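# Press the ivory rocker switch's marked end down

## Task

Push the marked end of the ivory rocker switch down until it stays down by itself, with the switch still lying flat. At the end, no part of the robot may touch the switch. Any drink can, parts box or small stack bin present must still be upright.

## Robot and tools

Robot: two arms, left_arm and right_arm, each with six joints and a two-finger gripper. Every per-arm list uses the same joint order: waist, shoulder, elbow, wrist pitch, wrist yaw, wrist roll. Stated ranges in rad: waist -2.618 to 3.054, shoulder 0.000 to 3.142, elbow 0.000 to 3.142, wrist pitch -1.571 to 1.571, wrist yaw -1.571 to 1.571, wrist roll -2.094 to 2.094. Real ends may differ by up to 0.059 rad either way.

Frame: the scene frame has its origin at table-top height, midway between the nominal arm bases. +x points out over the table, +z up, and +y toward left_arm; image left/right is unrelated to arm names. Calibrated bases: left_arm at (+0.035, +0.272, 0) m, quat_wxyz (+1.000, 0, 0, -0.009); right_arm at (+0.005, -0.244, 0) m, quat_wxyz (+1.000, 0, 0, -0.015). The fingers point along the gripper's +z axis and spread along its y axis. end_effector_position (m) is the spot between the pads, about 1 cm short of the tips. It and end_effector_quat_wxyz are in the scene frame and can be off by a few cm, more at long reach.

Cameras: cam_head_left and cam_head_right, each 896x504, on a bar behind the arms. Calibration gives K and T_world_to_cam in the scene frame, accurate to roughly a centimetre near the image centre.

execute_actions(actions, cameras): actions is a list of actions. Each action is a table of up to 15 rows, and each row lasts one control step of 1/30 s. A table with fewer rows repeats its last row to fill 15. A row is always 14 numbers in [-1, 1]: left_arm's six joint values and its opening, then right_arm's six joint values and its opening. Joint values are offsets, not poses. Every row of an action counts from the Joint targets in force when that action began, not from the previous row. Scale: 1.0 equals 2.224 rad for waist, shoulder and elbow, and 8.485 rad for the three wrist joints. The opening is absolute: +1 fully open, -1 closed. To hold an arm, send 0 for its joints and repeat its present opening; a 0 there commands half-closed. Asking a joint more than 0.059 rad past its range refuses the action for both arms. A badly formed action, or a first action failing that check, refuses the whole call. cameras takes names, ["all"] or []. Images come by default only when actions is empty. An empty list also reports the scene number.

move(target, speed, blend, opening_speed, grip_force, blocking, cameras): target is one 14-number row as above, or a list of up to 15 such rows. Every row is an offset from the same current Joint targets, not from the previous row. Openings stay absolute. All joints of both arms travel in step, so hands trace curves, and nothing is avoided on the way. speed is in rad/s for the joint with farthest to go: 0.01 to 12.57, default 0.5. blend in rad rounds corners between list targets; 0 stops at each. opening_speed is in units per second on the -1..+1 scale, at least 0.2. grip_force is in newtons per pad, 10 to 50, one number or one per arm, and persists. blocking=false returns after about 0.5 s while the move continues. The result adds a move: line with done, off_target, moving, held or fault, plus limits=held if steps were withheld. Neither done nor off_target tells you whether contact happened.

wait(seconds 0 to 10) lets time pass while a running move continues. stop() brakes a running move. zoom_image(camera, region=[x0, y0, x1, y1]) enlarges part of the newest image from cam_head_left or cam_head_right, at most 504 pixels per side. finished_scene(scene) ends the scene for good, so call it only once the switch stays down and the hand has left it.

Results: Joint positions (rad, then finger gap in m, 0.094 fully open) and Joint velocities. Joint targets are the base for your next offsets. Joint torques are noisy and offset; positive means toward a larger angle. Also shown: Tool commands, grip_measured on the opening scale, and joint readings at some steps after execute_actions. "joint sent to its limit" means a joint was clipped at its end. "joint command not followed" means the clearance check altered targets. MOTOR HOT appears at 75 °C. An OVER-TEMPERATURE FAULT at 90 °C folds that arm and leaves it idle.

Practical notes: joint speed is capped, and each target can lead its measured angle by 0.339 rad on the big joints or 2.2 rad on the wrists. Large steps may need several actions; tiny ones may not start. A hand target more than 200 mm from the measured position is scaled back. Approach the switch slowly and press just past contact: faster moves and deeper targets push harder. After pressing, command the targets back beyond the measured positions so the arm stops pushing, then lift clear. Keep the other arm out of the way. Avoid arm-to-arm contact, touching anything with the wrist-camera cable, knocking over the can, box or bin, and pushing anything off the table. Long stretches of pushing or reaching heat the motors.

Each tool is called after ">>>" in YAML: its name, and indented under it one key for each argument.

## Session

>>> execute_actions:
  actions: []

Scene clock: 0.00 s.
left_arm: end_effector_position=(+0.4306, +0.2970, +0.1019) grip_measured=+1.000 end_effector_quat_wxyz=(+0.594, -0.058, +0.801, +0.043) | right_arm: end_effector_position=(+0.4078, -0.2592, +0.1006) grip_measured=+1.000 end_effector_quat_wxyz=(+0.587, +0.008, +0.810, -0.016)
Joint positions: left_arm=[0.015 1.55 0.343 0.908 -0.141 -0.044 0.094] | right_arm=[-0.012 1.559 0.377 0.866 -0.004 -0.019 0.094]
Joint velocities: within noise
Joint torques (N m): no reading
Heat: left arm: 26 °C; right arm: 30 °C.
Joint targets: left_arm=[0.015 1.542 0.352 0.915 -0.142 -0.045] | right_arm=[-0.012 1.552 0.383 0.873 -0.004 -0.019]
Tool commands: left_gripper/opening=+1.0 right_gripper/opening=+1.0

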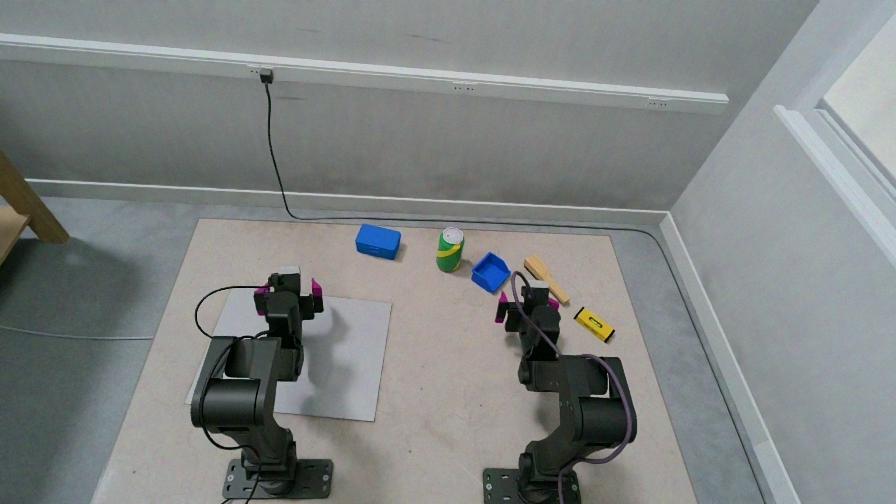

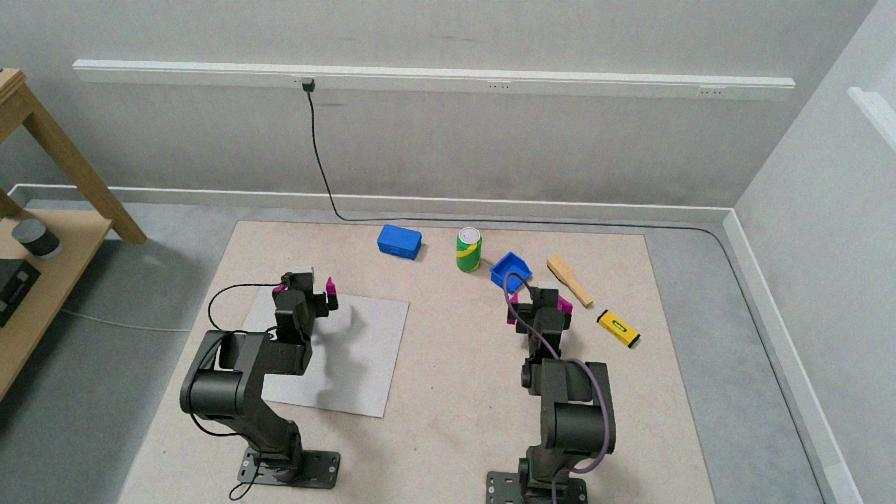

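>>> zoom_image:
  camera: "cam_head_left"
  region: [180, 230, 400, 430]

>>> zoom_image:
  camera: "cam_head_right"
  region: [200, 230, 420, 430]

>>> zoom_image:
  camera: "cam_head_right"
  region: [440, 210, 680, 400]

Scaled by 2.291 from the camera's 896x504 image, which has a finer 1280x720 frame.

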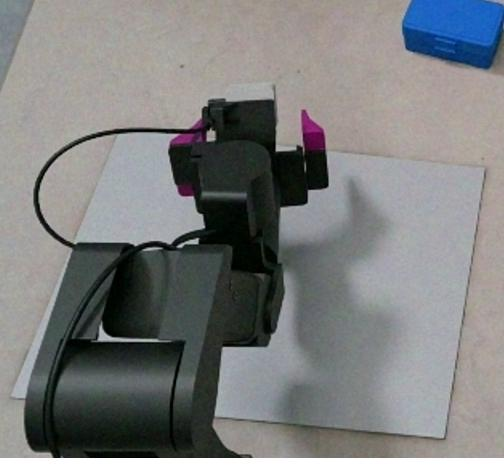

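Scaled by 2.291 from the camera's 896x504 image, which has a finer 1280x720 frame.

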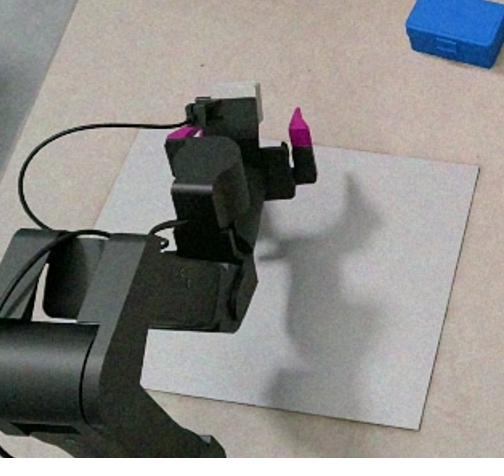

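Scaled by 2.100 from the camera's 896x504 image, which has a finer 1280x720 frame.

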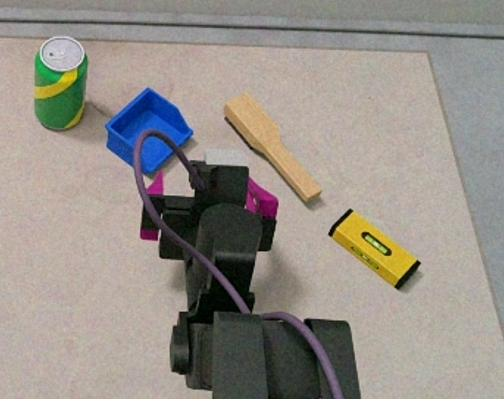

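>>> move:
  target: [0, -0.3, 0, 0, 0, 0, 1, 0, -0.3, 0, 0, 0, 0, 1]
  speed: 0.8
  cameras: ["all"]

Scene clock: 13.77 s.
left_arm: end_effector_position=(+0.3597, +0.2972, +0.3399) grip_measured=+1.000 end_effector_quat_wxyz=(+0.826, -0.070, +0.559, +0.020) | right_arm: end_effector_position=(+0.3366, -0.2562, +0.3421) grip_measured=+1.000 end_effector_quat_wxyz=(+0.820, +0.005, +0.572, -0.024)
Joint positions: left_arm=[0.015 0.882 0.343 0.915 -0.141 -0.044 0.094] | right_arm=[-0.012 0.89 0.377 0.865 -0.004 -0.019 0.094]
Joint torques (N m): left_arm=[0.08 -1.58 8.81 1.95 0.03 -0.05] | right_arm=[0.01 -0.98 8.18 1.93 -0.01 -0.02]
Heat: left arm: 28 °C; right arm: 32 °C.
Joint targets: left_arm=[0.015 0.874 0.352 0.915 -0.142 -0.045] | right_arm=[-0.012 0.885 0.383 0.873 -0.004 -0.019]
move: done

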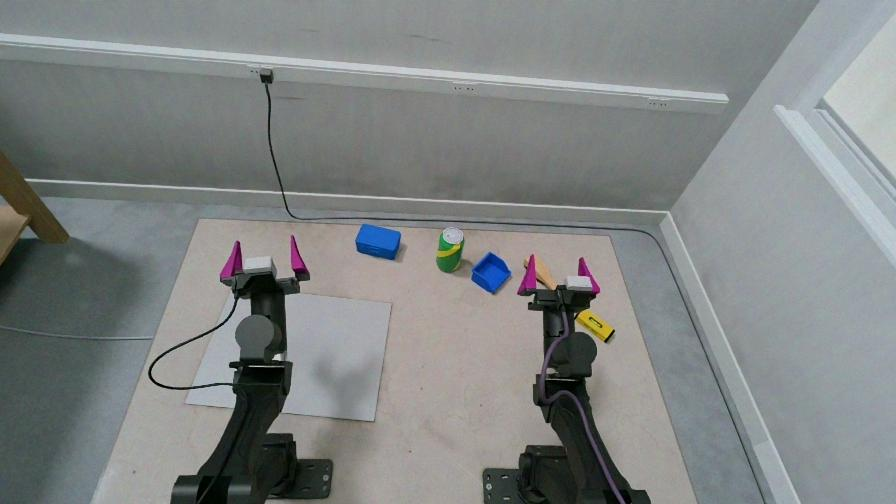

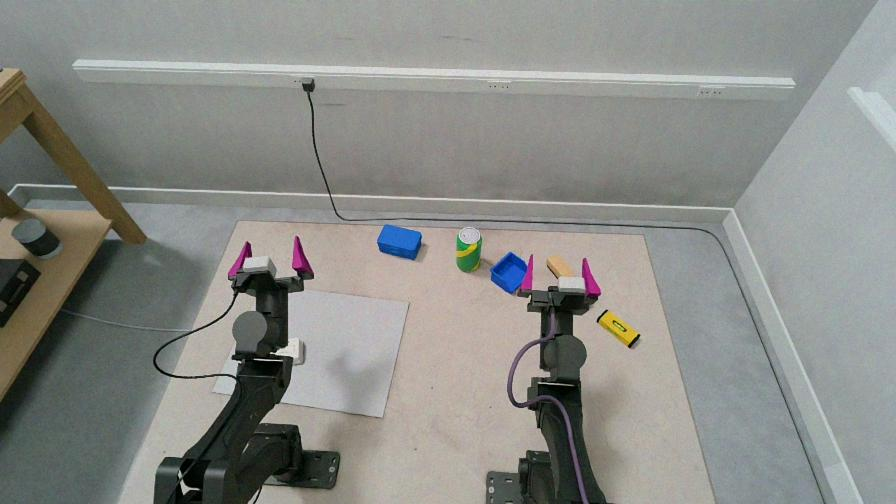

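>>> move:
  target: [0.4, 0, 0, 0, 0, 0, 1, 0, 0, 0, 0, 0, 0, 1]
  speed: 0.8
  cameras: ["all"]

>>> zoom_image:
  camera: "cam_head_left"
  region: [240, 310, 340, 400]

>>> zoom_image:
  camera: "cam_head_right"
  region: [240, 310, 340, 400]

Scene clock: 16.67 s.
left_arm: end_effector_position=(+0.2215, +0.5390, +0.3400) grip_measured=+1.000 end_effector_quat_wxyz=(+0.738, -0.302, +0.476, +0.371) | right_arm: end_effector_position=(+0.3366, -0.2562, +0.3421) grip_measured=+1.000 end_effector_quat_wxyz=(+0.820, +0.005, +0.572, -0.024)
Joint positions: left_arm=[0.898 0.882 0.343 0.915 -0.139 -0.044 0.094] | right_arm=[-0.012 0.89 0.377 0.865 -0.004 -0.019 0.094]
Joint torques (N m): left_arm=[0.31 -1.54 8.73 1.96 0.03 -0.04] | right_arm=[-0.01 -0.98 8.2 1.92 -0.02 -0.02]
Heat: left arm: 28 °C; right arm: 33 °C.
Joint targets: left_arm=[0.904 0.874 0.352 0.915 -0.142 -0.045] | right_arm=[-0.012 0.885 0.383 0.873 -0.004 -0.019]
move: done

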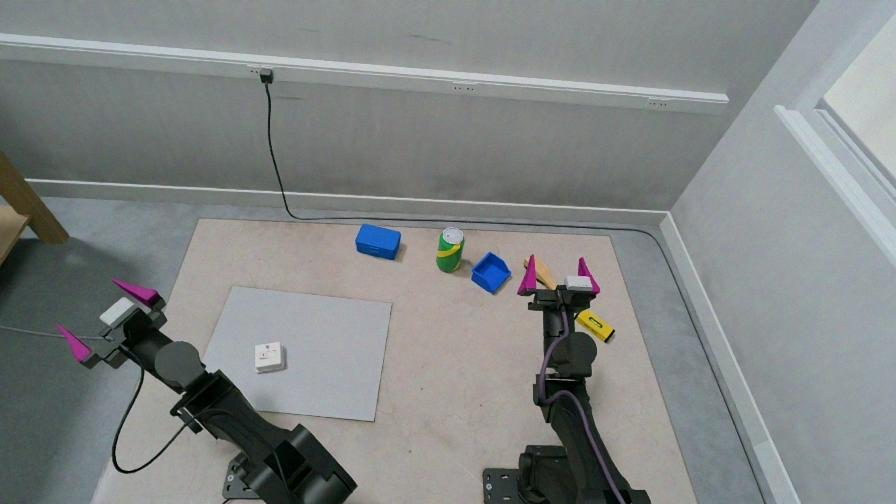

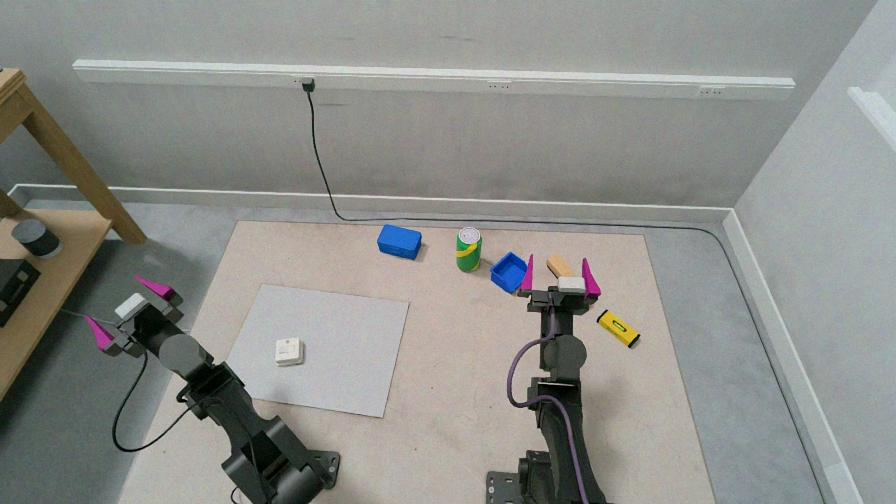

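Scaled by 5.040 from the camera's 896x504 image, which has a finer 1280x720 frame.

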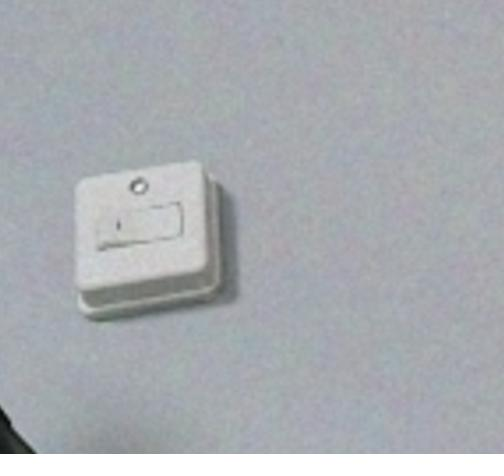

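Scaled by 5.040 from the camera's 896x504 image, which has a finer 1280x720 frame.

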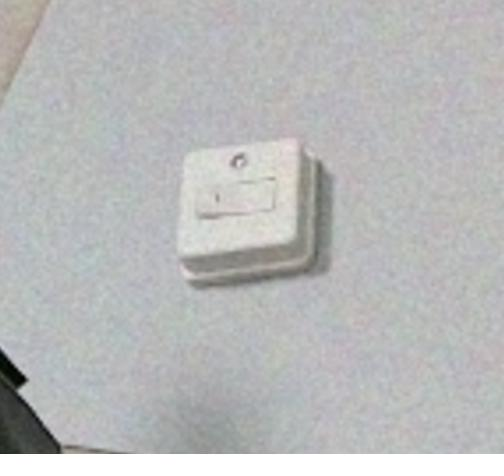

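>>> zoom_image:
  camera: "cam_head_left"
  region: [250, 336, 290, 376]

>>> zoom_image:
  camera: "cam_head_right"
  region: [270, 332, 310, 372]

Scaled by 12.600 from the camera's 896x504 image, which has a finer 1280x720 frame.

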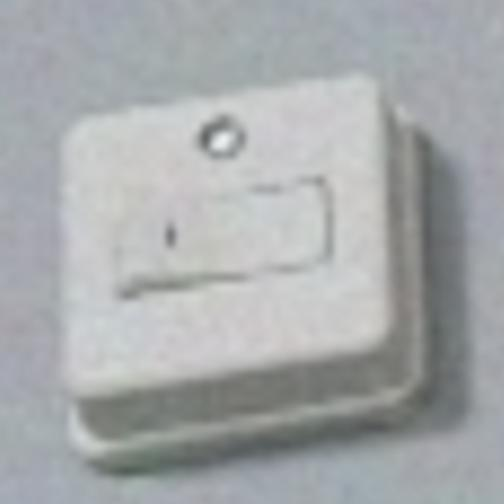

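Scaled by 12.600 from the camera's 896x504 image, which has a finer 1280x720 frame.

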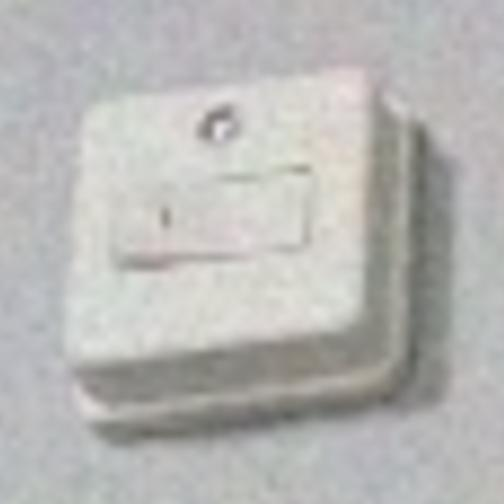

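>>> move:
  target: [-0.3253, 0.2726, 0.3584, -0.2539, 0.01674, 0.0053, -1, 0, 0, 0, 0, 0, 0, 1]
  speed: 0.8
  cameras: ["all"]

>>> zoom_image:
  camera: "cam_head_left"
  region: [200, 270, 340, 410]

>>> zoom_image:
  camera: "cam_head_right"
  region: [220, 270, 360, 410]

Scene clock: 38.23 s.
left_arm: end_effector_position=(+0.2728, +0.3151, +0.1040) grip_measured=-0.995 end_effector_quat_wxyz=(-0.003, -0.089, +0.996, +0.005) | right_arm: end_effector_position=(+0.3366, -0.2562, +0.3421) grip_measured=+1.000 end_effector_quat_wxyz=(+0.820, +0.005, +0.572, -0.024)
Joint positions: left_arm=[0.185 1.467 1.121 -1.231 -0.01 -0.01 0] | right_arm=[-0.012 0.89 0.377 0.865 -0.004 -0.019 0.094]
Joint torques (N m): left_arm=[-0.4 -3.44 9.5 0.44 0.13 0.05] | right_arm=[-0.01 -0.98 8.18 1.93 -0.02 -0.03]
Heat: left arm: 29 °C; right arm: 34 °C.
Joint targets: left_arm=[0.181 1.481 1.149 -1.240 0.000 0.000] | right_arm=[-0.012 0.885 0.383 0.873 -0.004 -0.019]
move: done

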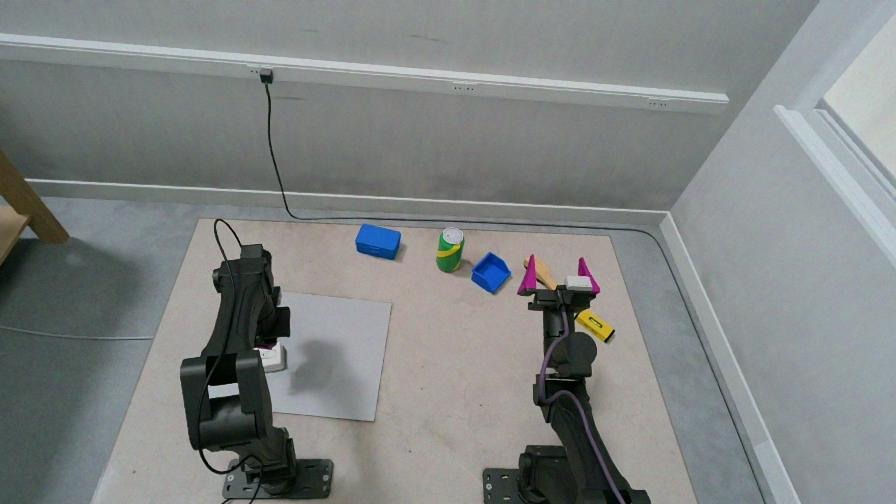

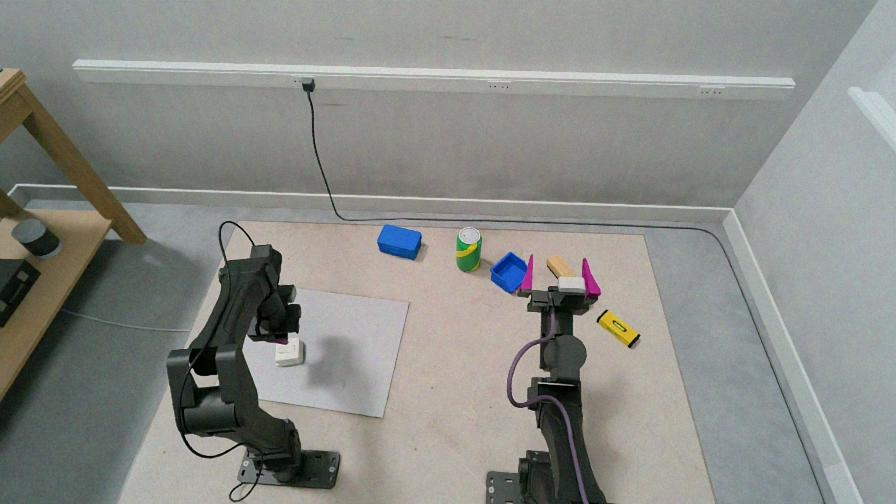

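Scaled by 3.600 from the camera's 896x504 image, which has a finer 1280x720 frame.

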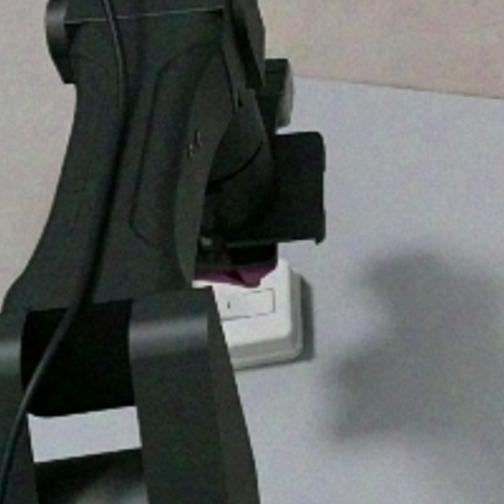

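Scaled by 3.600 from the camera's 896x504 image, which has a finer 1280x720 frame.

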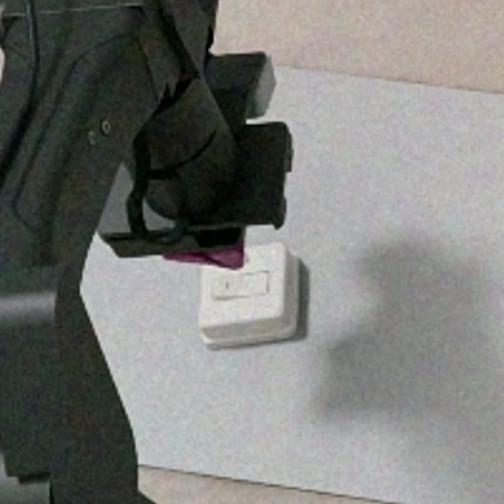

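>>> zoom_image:
  camera: "cam_head_left"
  region: [245, 330, 290, 375]

>>> zoom_image:
  camera: "cam_head_right"
  region: [260, 325, 310, 375]

Scaled by 11.200 from the camera's 896x504 image, which has a finer 1280x720 frame.

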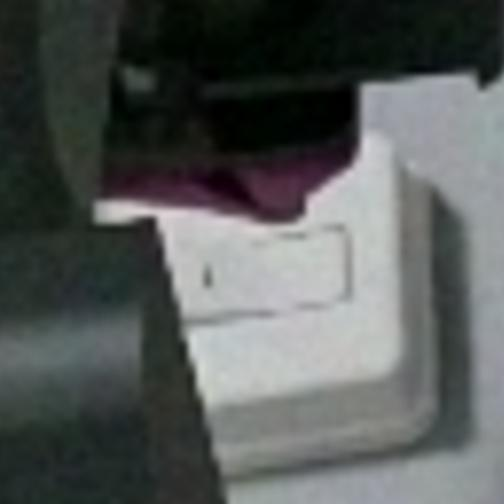

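Scaled by 10.080 from the camera's 896x504 image, which has a finer 1280x720 frame.

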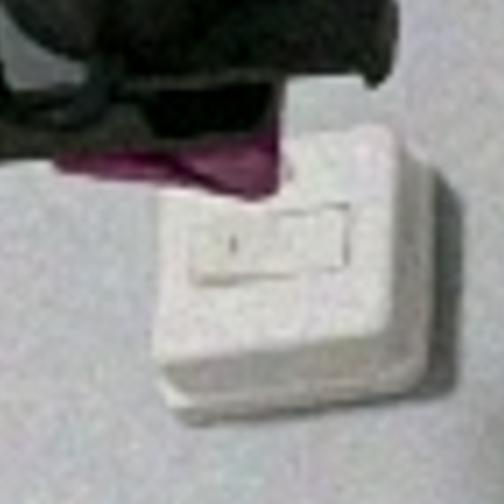

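>>> zoom_image:
  camera: "cam_head_left"
  region: [500, 240, 620, 340]

>>> zoom_image:
  camera: "cam_head_right"
  region: [500, 240, 620, 340]

Scaled by 4.200 from the camera's 896x504 image, which has a finer 1280x720 frame.

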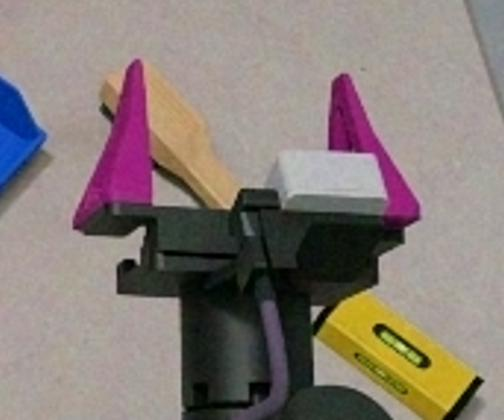

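Scaled by 4.200 from the camera's 896x504 image, which has a finer 1280x720 frame.

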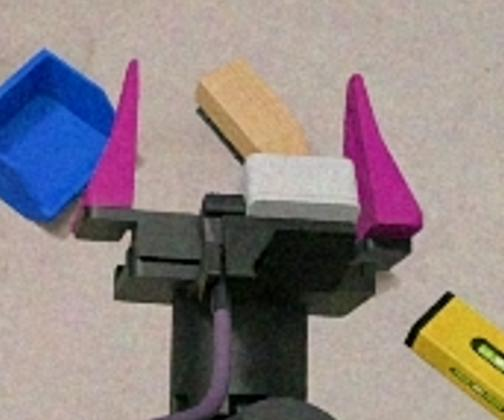

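>>> move:
  target: [0.0422, 0.0487, -0.0062, 0.0151, 0, 0, -1, 0, 0, 0, 0, 0, 0, 1]
  speed: 0.3
  cameras: ["all"]

>>> zoom_image:
  camera: "cam_head_left"
  region: [230, 310, 300, 380]

>>> zoom_image:
  camera: "cam_head_right"
  region: [250, 310, 320, 380]

Scene clock: 52.87 s.
left_arm: end_effector_position=(+0.2911, +0.3405, +0.0785) grip_measured=-0.995 end_effector_quat_wxyz=(-0.006, -0.131, +0.991, +0.003) | right_arm: end_effector_position=(+0.3366, -0.2562, +0.3421) grip_measured=+1.000 end_effector_quat_wxyz=(+0.820, +0.005, +0.572, -0.024)
Joint positions: left_arm=[0.27 1.577 1.122 -1.127 -0.008 -0.01 0] | right_arm=[-0.012 0.89 0.377 0.865 -0.004 -0.019 0.094]
Joint torques (N m): left_arm=[0.24 -4.72 7.84 0.66 0.11 0.08] | right_arm=[-0.01 -0.96 8.18 1.93 -0.01 -0.02]
Heat: left arm: 28 °C; right arm: 34 °C.
Joint targets: left_arm=[0.274 1.589 1.135 -1.112 0.000 0.000] | right_arm=[-0.012 0.885 0.383 0.873 -0.004 -0.019]
move: done

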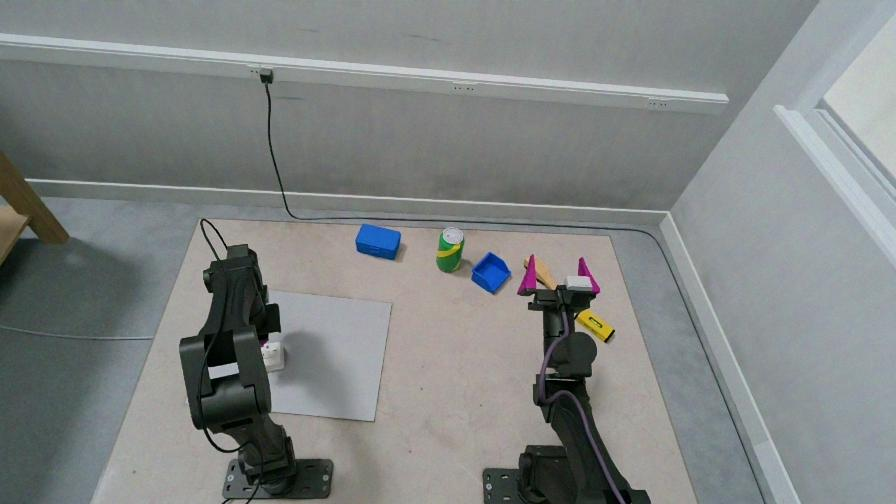

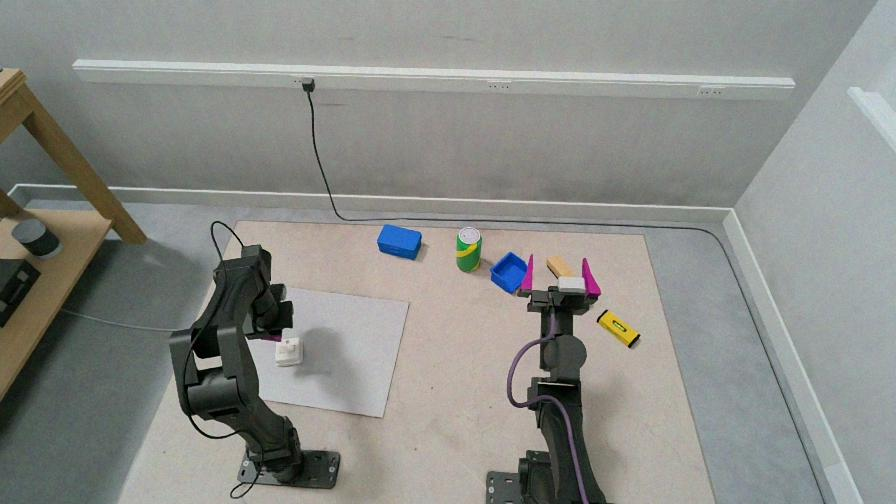

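Scaled by 7.200 from the camera's 896x504 image, which has a finer 1280x720 frame.

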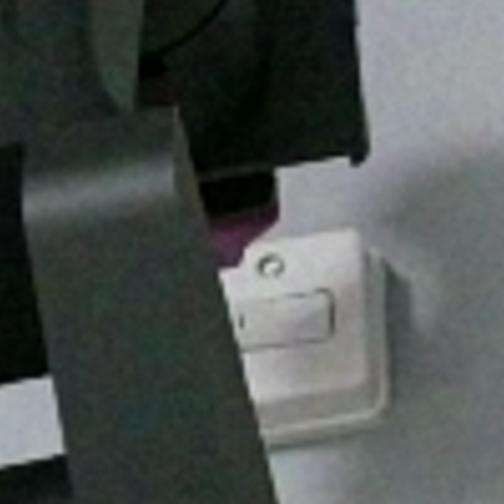

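Scaled by 7.200 from the camera's 896x504 image, which has a finer 1280x720 frame.

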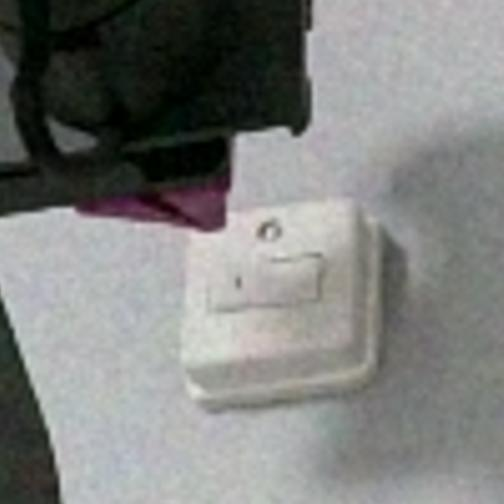

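>>> move:
  target: [0.0072, 0.0111, -0.0316, 0.0125, 0, 0, -1, 0, 0, 0, 0, 0, 0, 1]
  speed: 0.15
  cameras: ["all"]

>>> zoom_image:
  camera: "cam_head_left"
  region: [230, 310, 300, 380]

>>> zoom_image:
  camera: "cam_head_right"
  region: [250, 310, 320, 380]

Scene clock: 64.70 s.
left_arm: end_effector_position=(+0.2991, +0.3465, +0.0605) grip_measured=-0.995 end_effector_quat_wxyz=(+0.010, -0.138, +0.990, +0.005) | right_arm: end_effector_position=(+0.3366, -0.2562, +0.3421) grip_measured=+1.000 end_effector_quat_wxyz=(+0.820, +0.005, +0.572, -0.024)
Joint positions: left_arm=[0.284 1.599 1.071 -1.021 -0.008 -0.01 0] | right_arm=[-0.012 0.89 0.377 0.865 -0.004 -0.019 0.094]
Joint torques (N m): left_arm=[0.53 -4.46 6.05 0.73 0.09 0.08] | right_arm=[-0.01 -0.96 8.18 1.93 -0.01 -0.02]
Heat: left arm: 28 °C; right arm: 35 °C.
Joint targets: left_arm=[0.290 1.614 1.065 -1.006 0.000 0.000] | right_arm=[-0.012 0.885 0.383 0.873 -0.004 -0.019]
move: done

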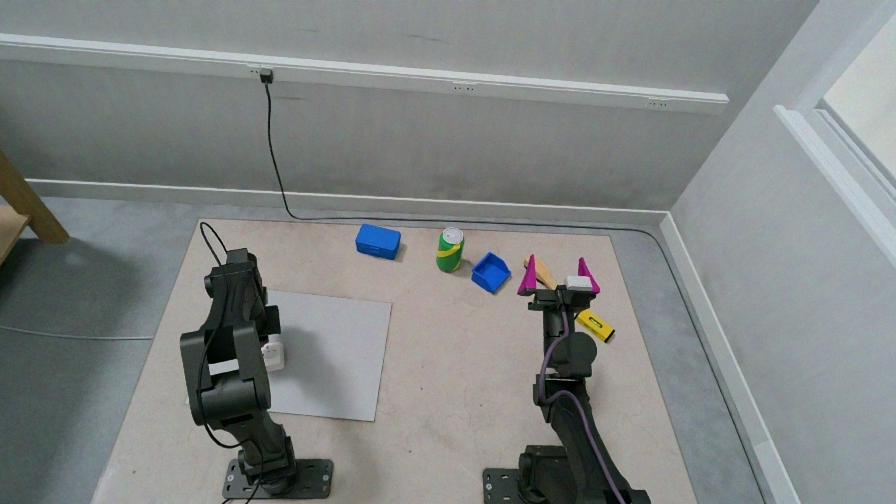

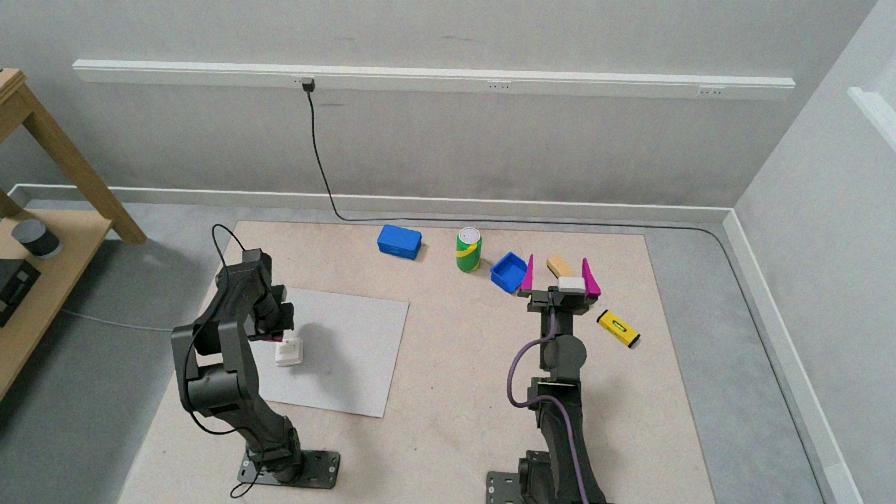

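Scaled by 7.200 from the camera's 896x504 image, which has a finer 1280x720 frame.

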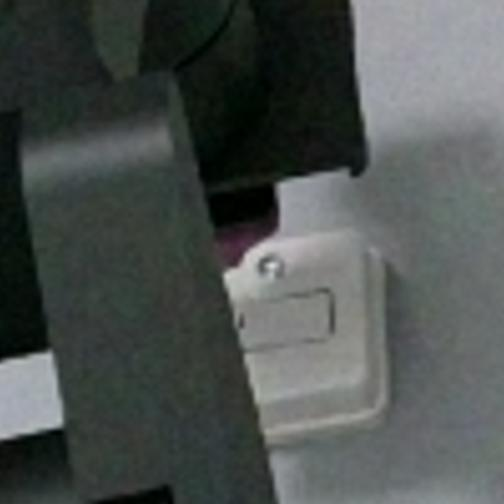

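Scaled by 7.200 from the camera's 896x504 image, which has a finer 1280x720 frame.

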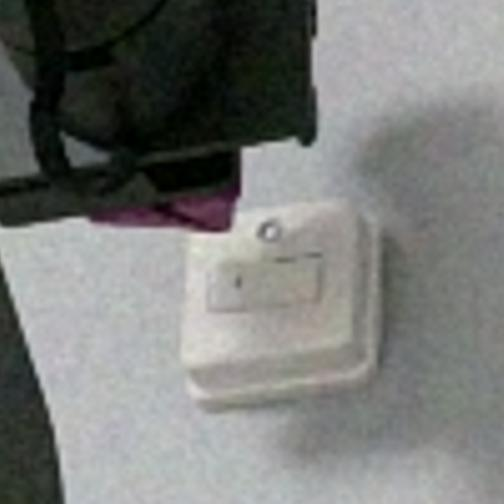

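>>> move:
  target: [0.0024, 0.0044, -0.0205, 0.0039, 0, 0, -1, 0, 0, 0, 0, 0, 0, 1]
  speed: 0.1
  cameras: ["all"]

>>> zoom_image:
  camera: "cam_head_right"
  region: [250, 310, 320, 380]

>>> zoom_image:
  camera: "cam_head_left"
  region: [230, 310, 300, 380]

Scene clock: 72.67 s.
left_arm: end_effector_position=(+0.2914, +0.3458, +0.0469) grip_measured=-0.995 end_effector_quat_wxyz=(-0.001, -0.140, +0.990, +0.004) | right_arm: end_effector_position=(+0.3366, -0.2562, +0.3421) grip_measured=+1.000 end_effector_quat_wxyz=(+0.820, +0.005, +0.572, -0.024)
Joint positions: left_arm=[0.289 1.608 1.025 -0.988 -0.008 -0.01 0] | right_arm=[-0.012 0.89 0.377 0.865 -0.004 -0.019 0.094]
Joint torques (N m): left_arm=[0.55 -4.51 5.94 0.68 0.11 0.06] | right_arm=[0.01 -0.98 8.17 1.93 -0.02 -0.02]
Heat: left arm: 27 °C; right arm: 35 °C.
Joint targets: left_arm=[0.296 1.624 1.019 -0.972 0.000 0.000] | right_arm=[-0.012 0.885 0.383 0.873 -0.004 -0.019]
move: done

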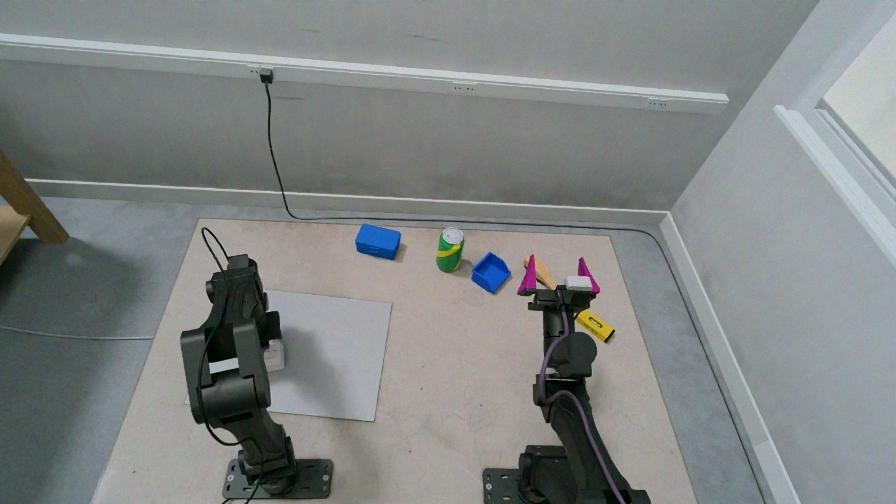

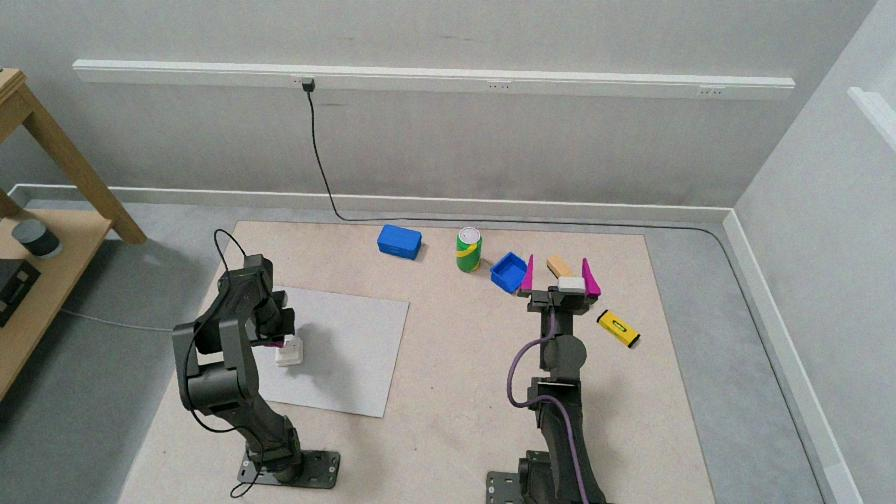

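Scaled by 7.200 from the camera's 896x504 image, which has a finer 1280x720 frame.

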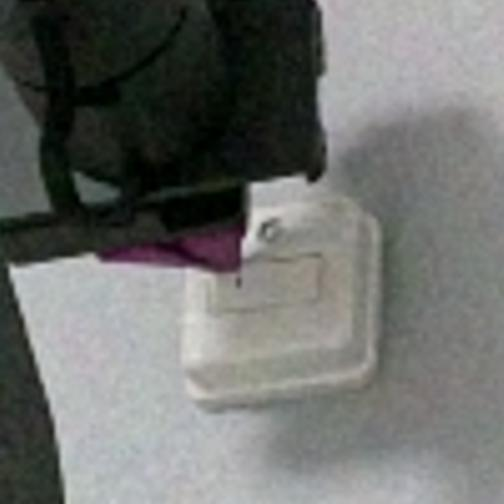

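Scaled by 7.200 from the camera's 896x504 image, which has a finer 1280x720 frame.

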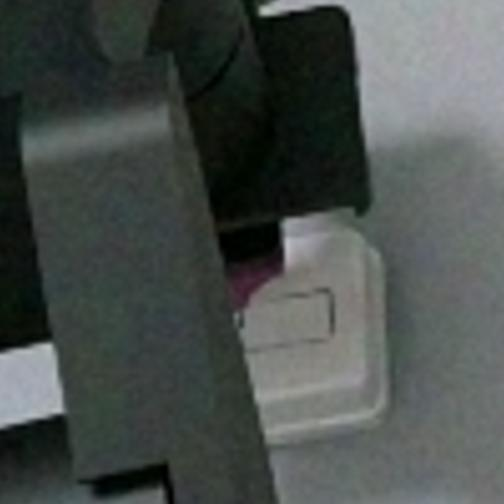

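>>> move:
  target: [0.0043, 0.0044, -0.0107, 0.0040, 0, 0, -1, 0, 0, 0, 0, 0, 0, 1]
  speed: 0.06
  cameras: ["all"]

>>> zoom_image:
  camera: "cam_head_right"
  region: [250, 310, 320, 380]

Scene clock: 76.63 s.
left_arm: end_effector_position=(+0.2904, +0.3480, +0.0416) grip_measured=-0.995 end_effector_quat_wxyz=(+0.000, -0.145, +0.989, +0.003) | right_arm: end_effector_position=(+0.3366, -0.2562, +0.3421) grip_measured=+1.000 end_effector_quat_wxyz=(+0.820, +0.005, +0.572, -0.024)
Joint positions: left_arm=[0.299 1.613 1.007 -0.964 -0.007 -0.01 0] | right_arm=[-0.012 0.89 0.377 0.865 -0.004 -0.019 0.094]
Joint torques (N m): left_arm=[0.58 -4.1 5.44 0.77 0.07 0.09] | right_arm=[-0.01 -0.98 8.18 1.93 -0.01 -0.03]
Heat: left arm: 27 °C; right arm: 35 °C.
Joint targets: left_arm=[0.305 1.633 0.996 -0.939 0.000 0.000] | right_arm=[-0.012 0.885 0.383 0.873 -0.004 -0.019]
move: done

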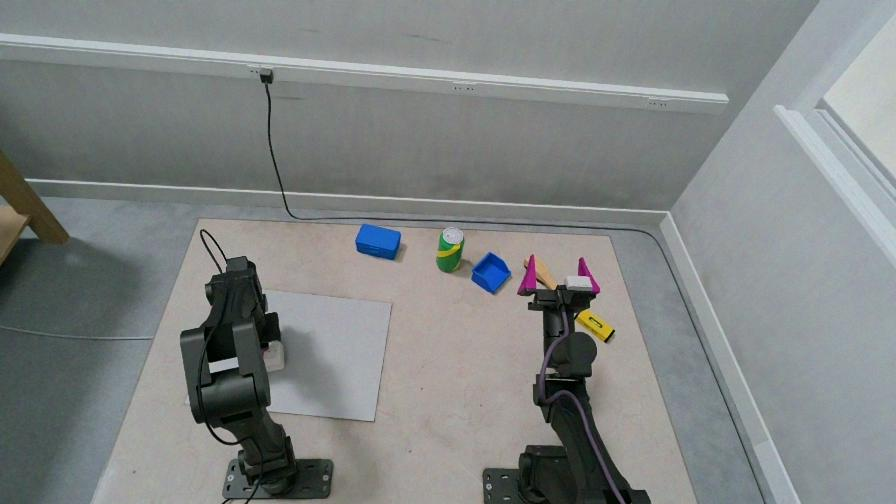

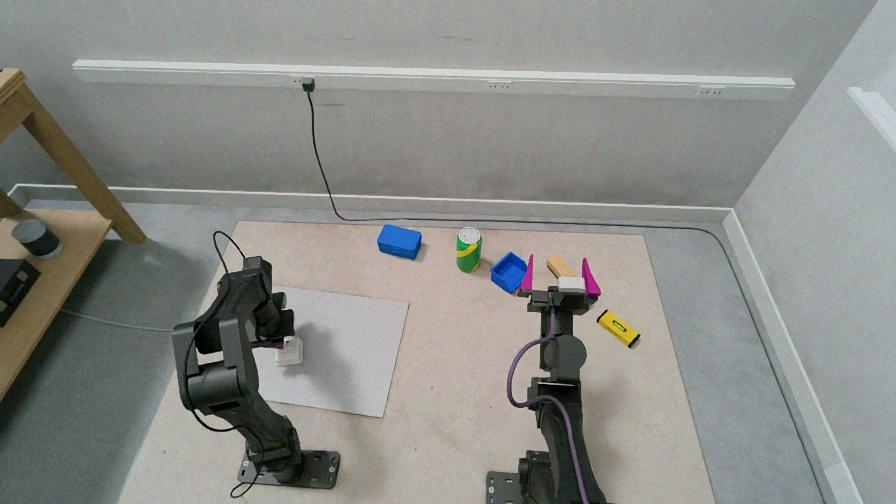

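Scaled by 7.200 from the camera's 896x504 image, which has a finer 1280x720 frame.

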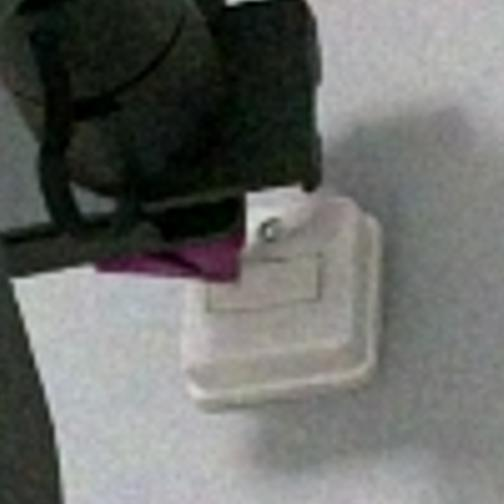

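>>> move:
  target: [0, 0.0029, -0.0076, 0.0027, 0, 0, -1, 0, 0, 0, 0, 0, 0, 1]
  speed: 0.06
  cameras: ["all"]

>>> zoom_image:
  camera: "cam_head_right"
  region: [250, 310, 320, 380]

Scene clock: 79.70 s.
left_arm: end_effector_position=(+0.2906, +0.3480, +0.0369) grip_measured=-0.995 end_effector_quat_wxyz=(+0.001, -0.145, +0.989, +0.004) | right_arm: end_effector_position=(+0.3366, -0.2562, +0.3421) grip_measured=+1.000 end_effector_quat_wxyz=(+0.820, +0.005, +0.572, -0.024)
Joint positions: left_arm=[0.299 1.619 0.993 -0.942 -0.007 -0.01 0] | right_arm=[-0.012 0.89 0.377 0.865 -0.004 -0.019 0.094]
Joint torques (N m): left_arm=[0.43 -4.1 4.98 0.81 0.07 0.06] | right_arm=[-0.01 -0.98 8.18 1.93 -0.01 -0.02]
Heat: left arm: 27 °C; right arm: 35 °C.
Joint targets: left_arm=[0.305 1.640 0.978 -0.915 0.000 0.000] | right_arm=[-0.012 0.885 0.383 0.873 -0.004 -0.019]
move: done

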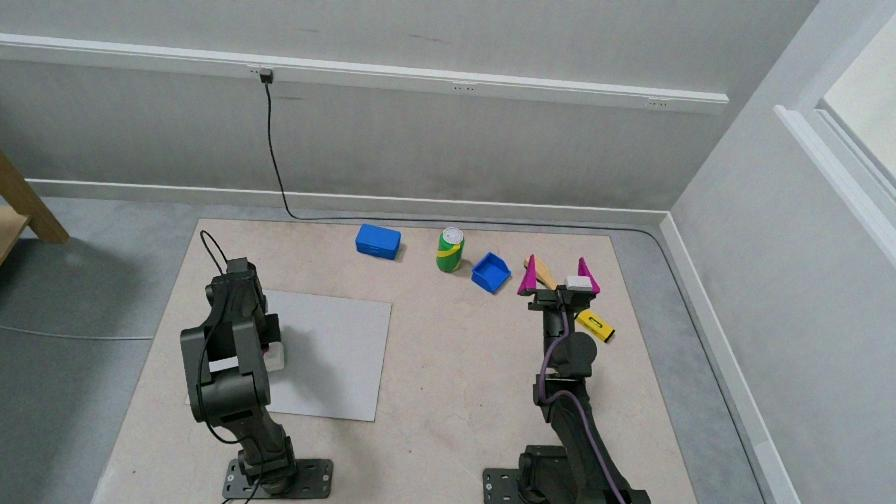

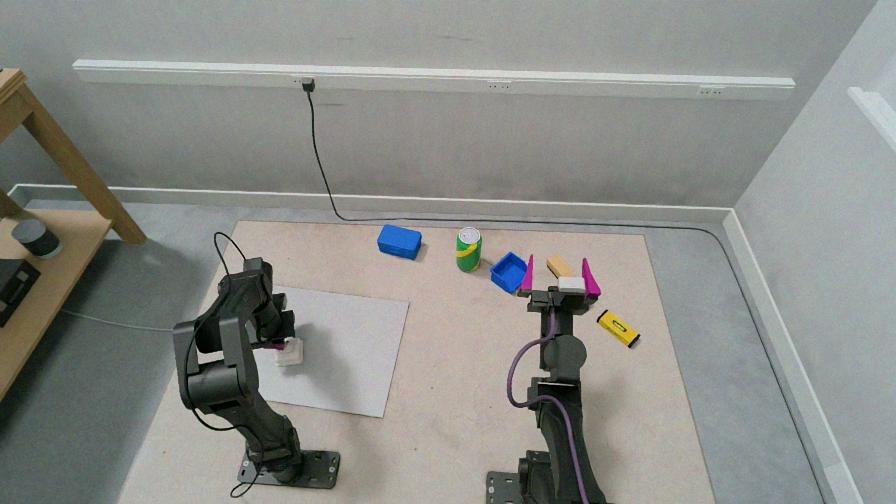

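Scaled by 7.200 from the camera's 896x504 image, which has a finer 1280x720 frame.

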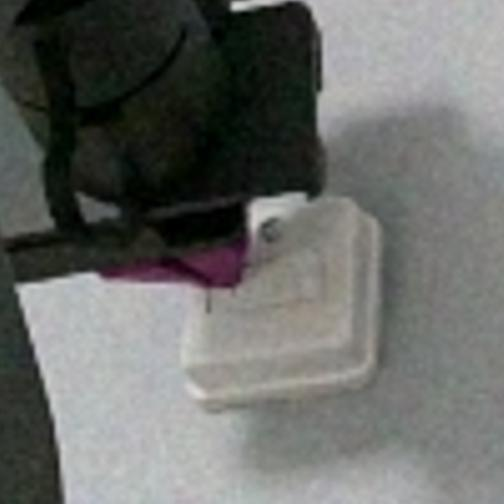

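>>> zoom_image:
  camera: "cam_head_right"
  region: [270, 332, 310, 372]

>>> zoom_image:
  camera: "cam_head_left"
  region: [250, 336, 290, 376]

Scaled by 12.600 from the camera's 896x504 image, which has a finer 1280x720 frame.

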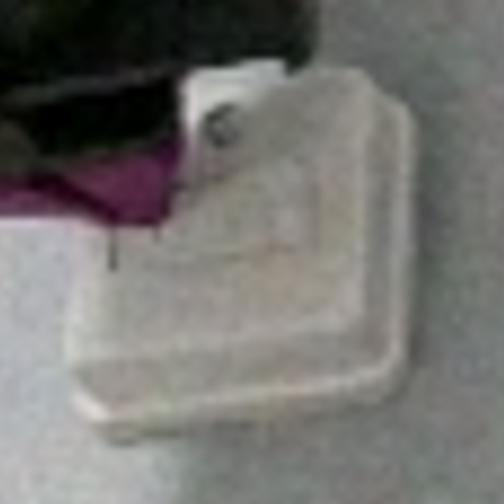

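Scaled by 12.600 from the camera's 896x504 image, which has a finer 1280x720 frame.

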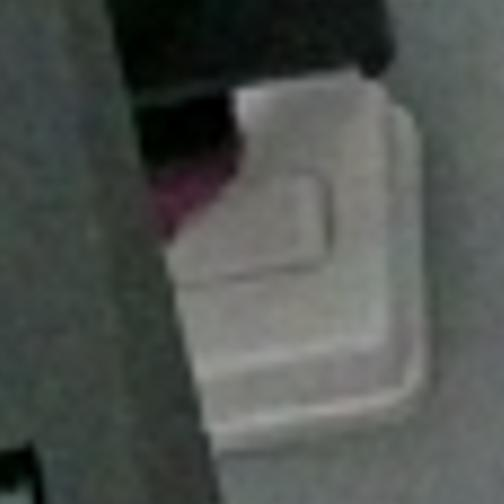

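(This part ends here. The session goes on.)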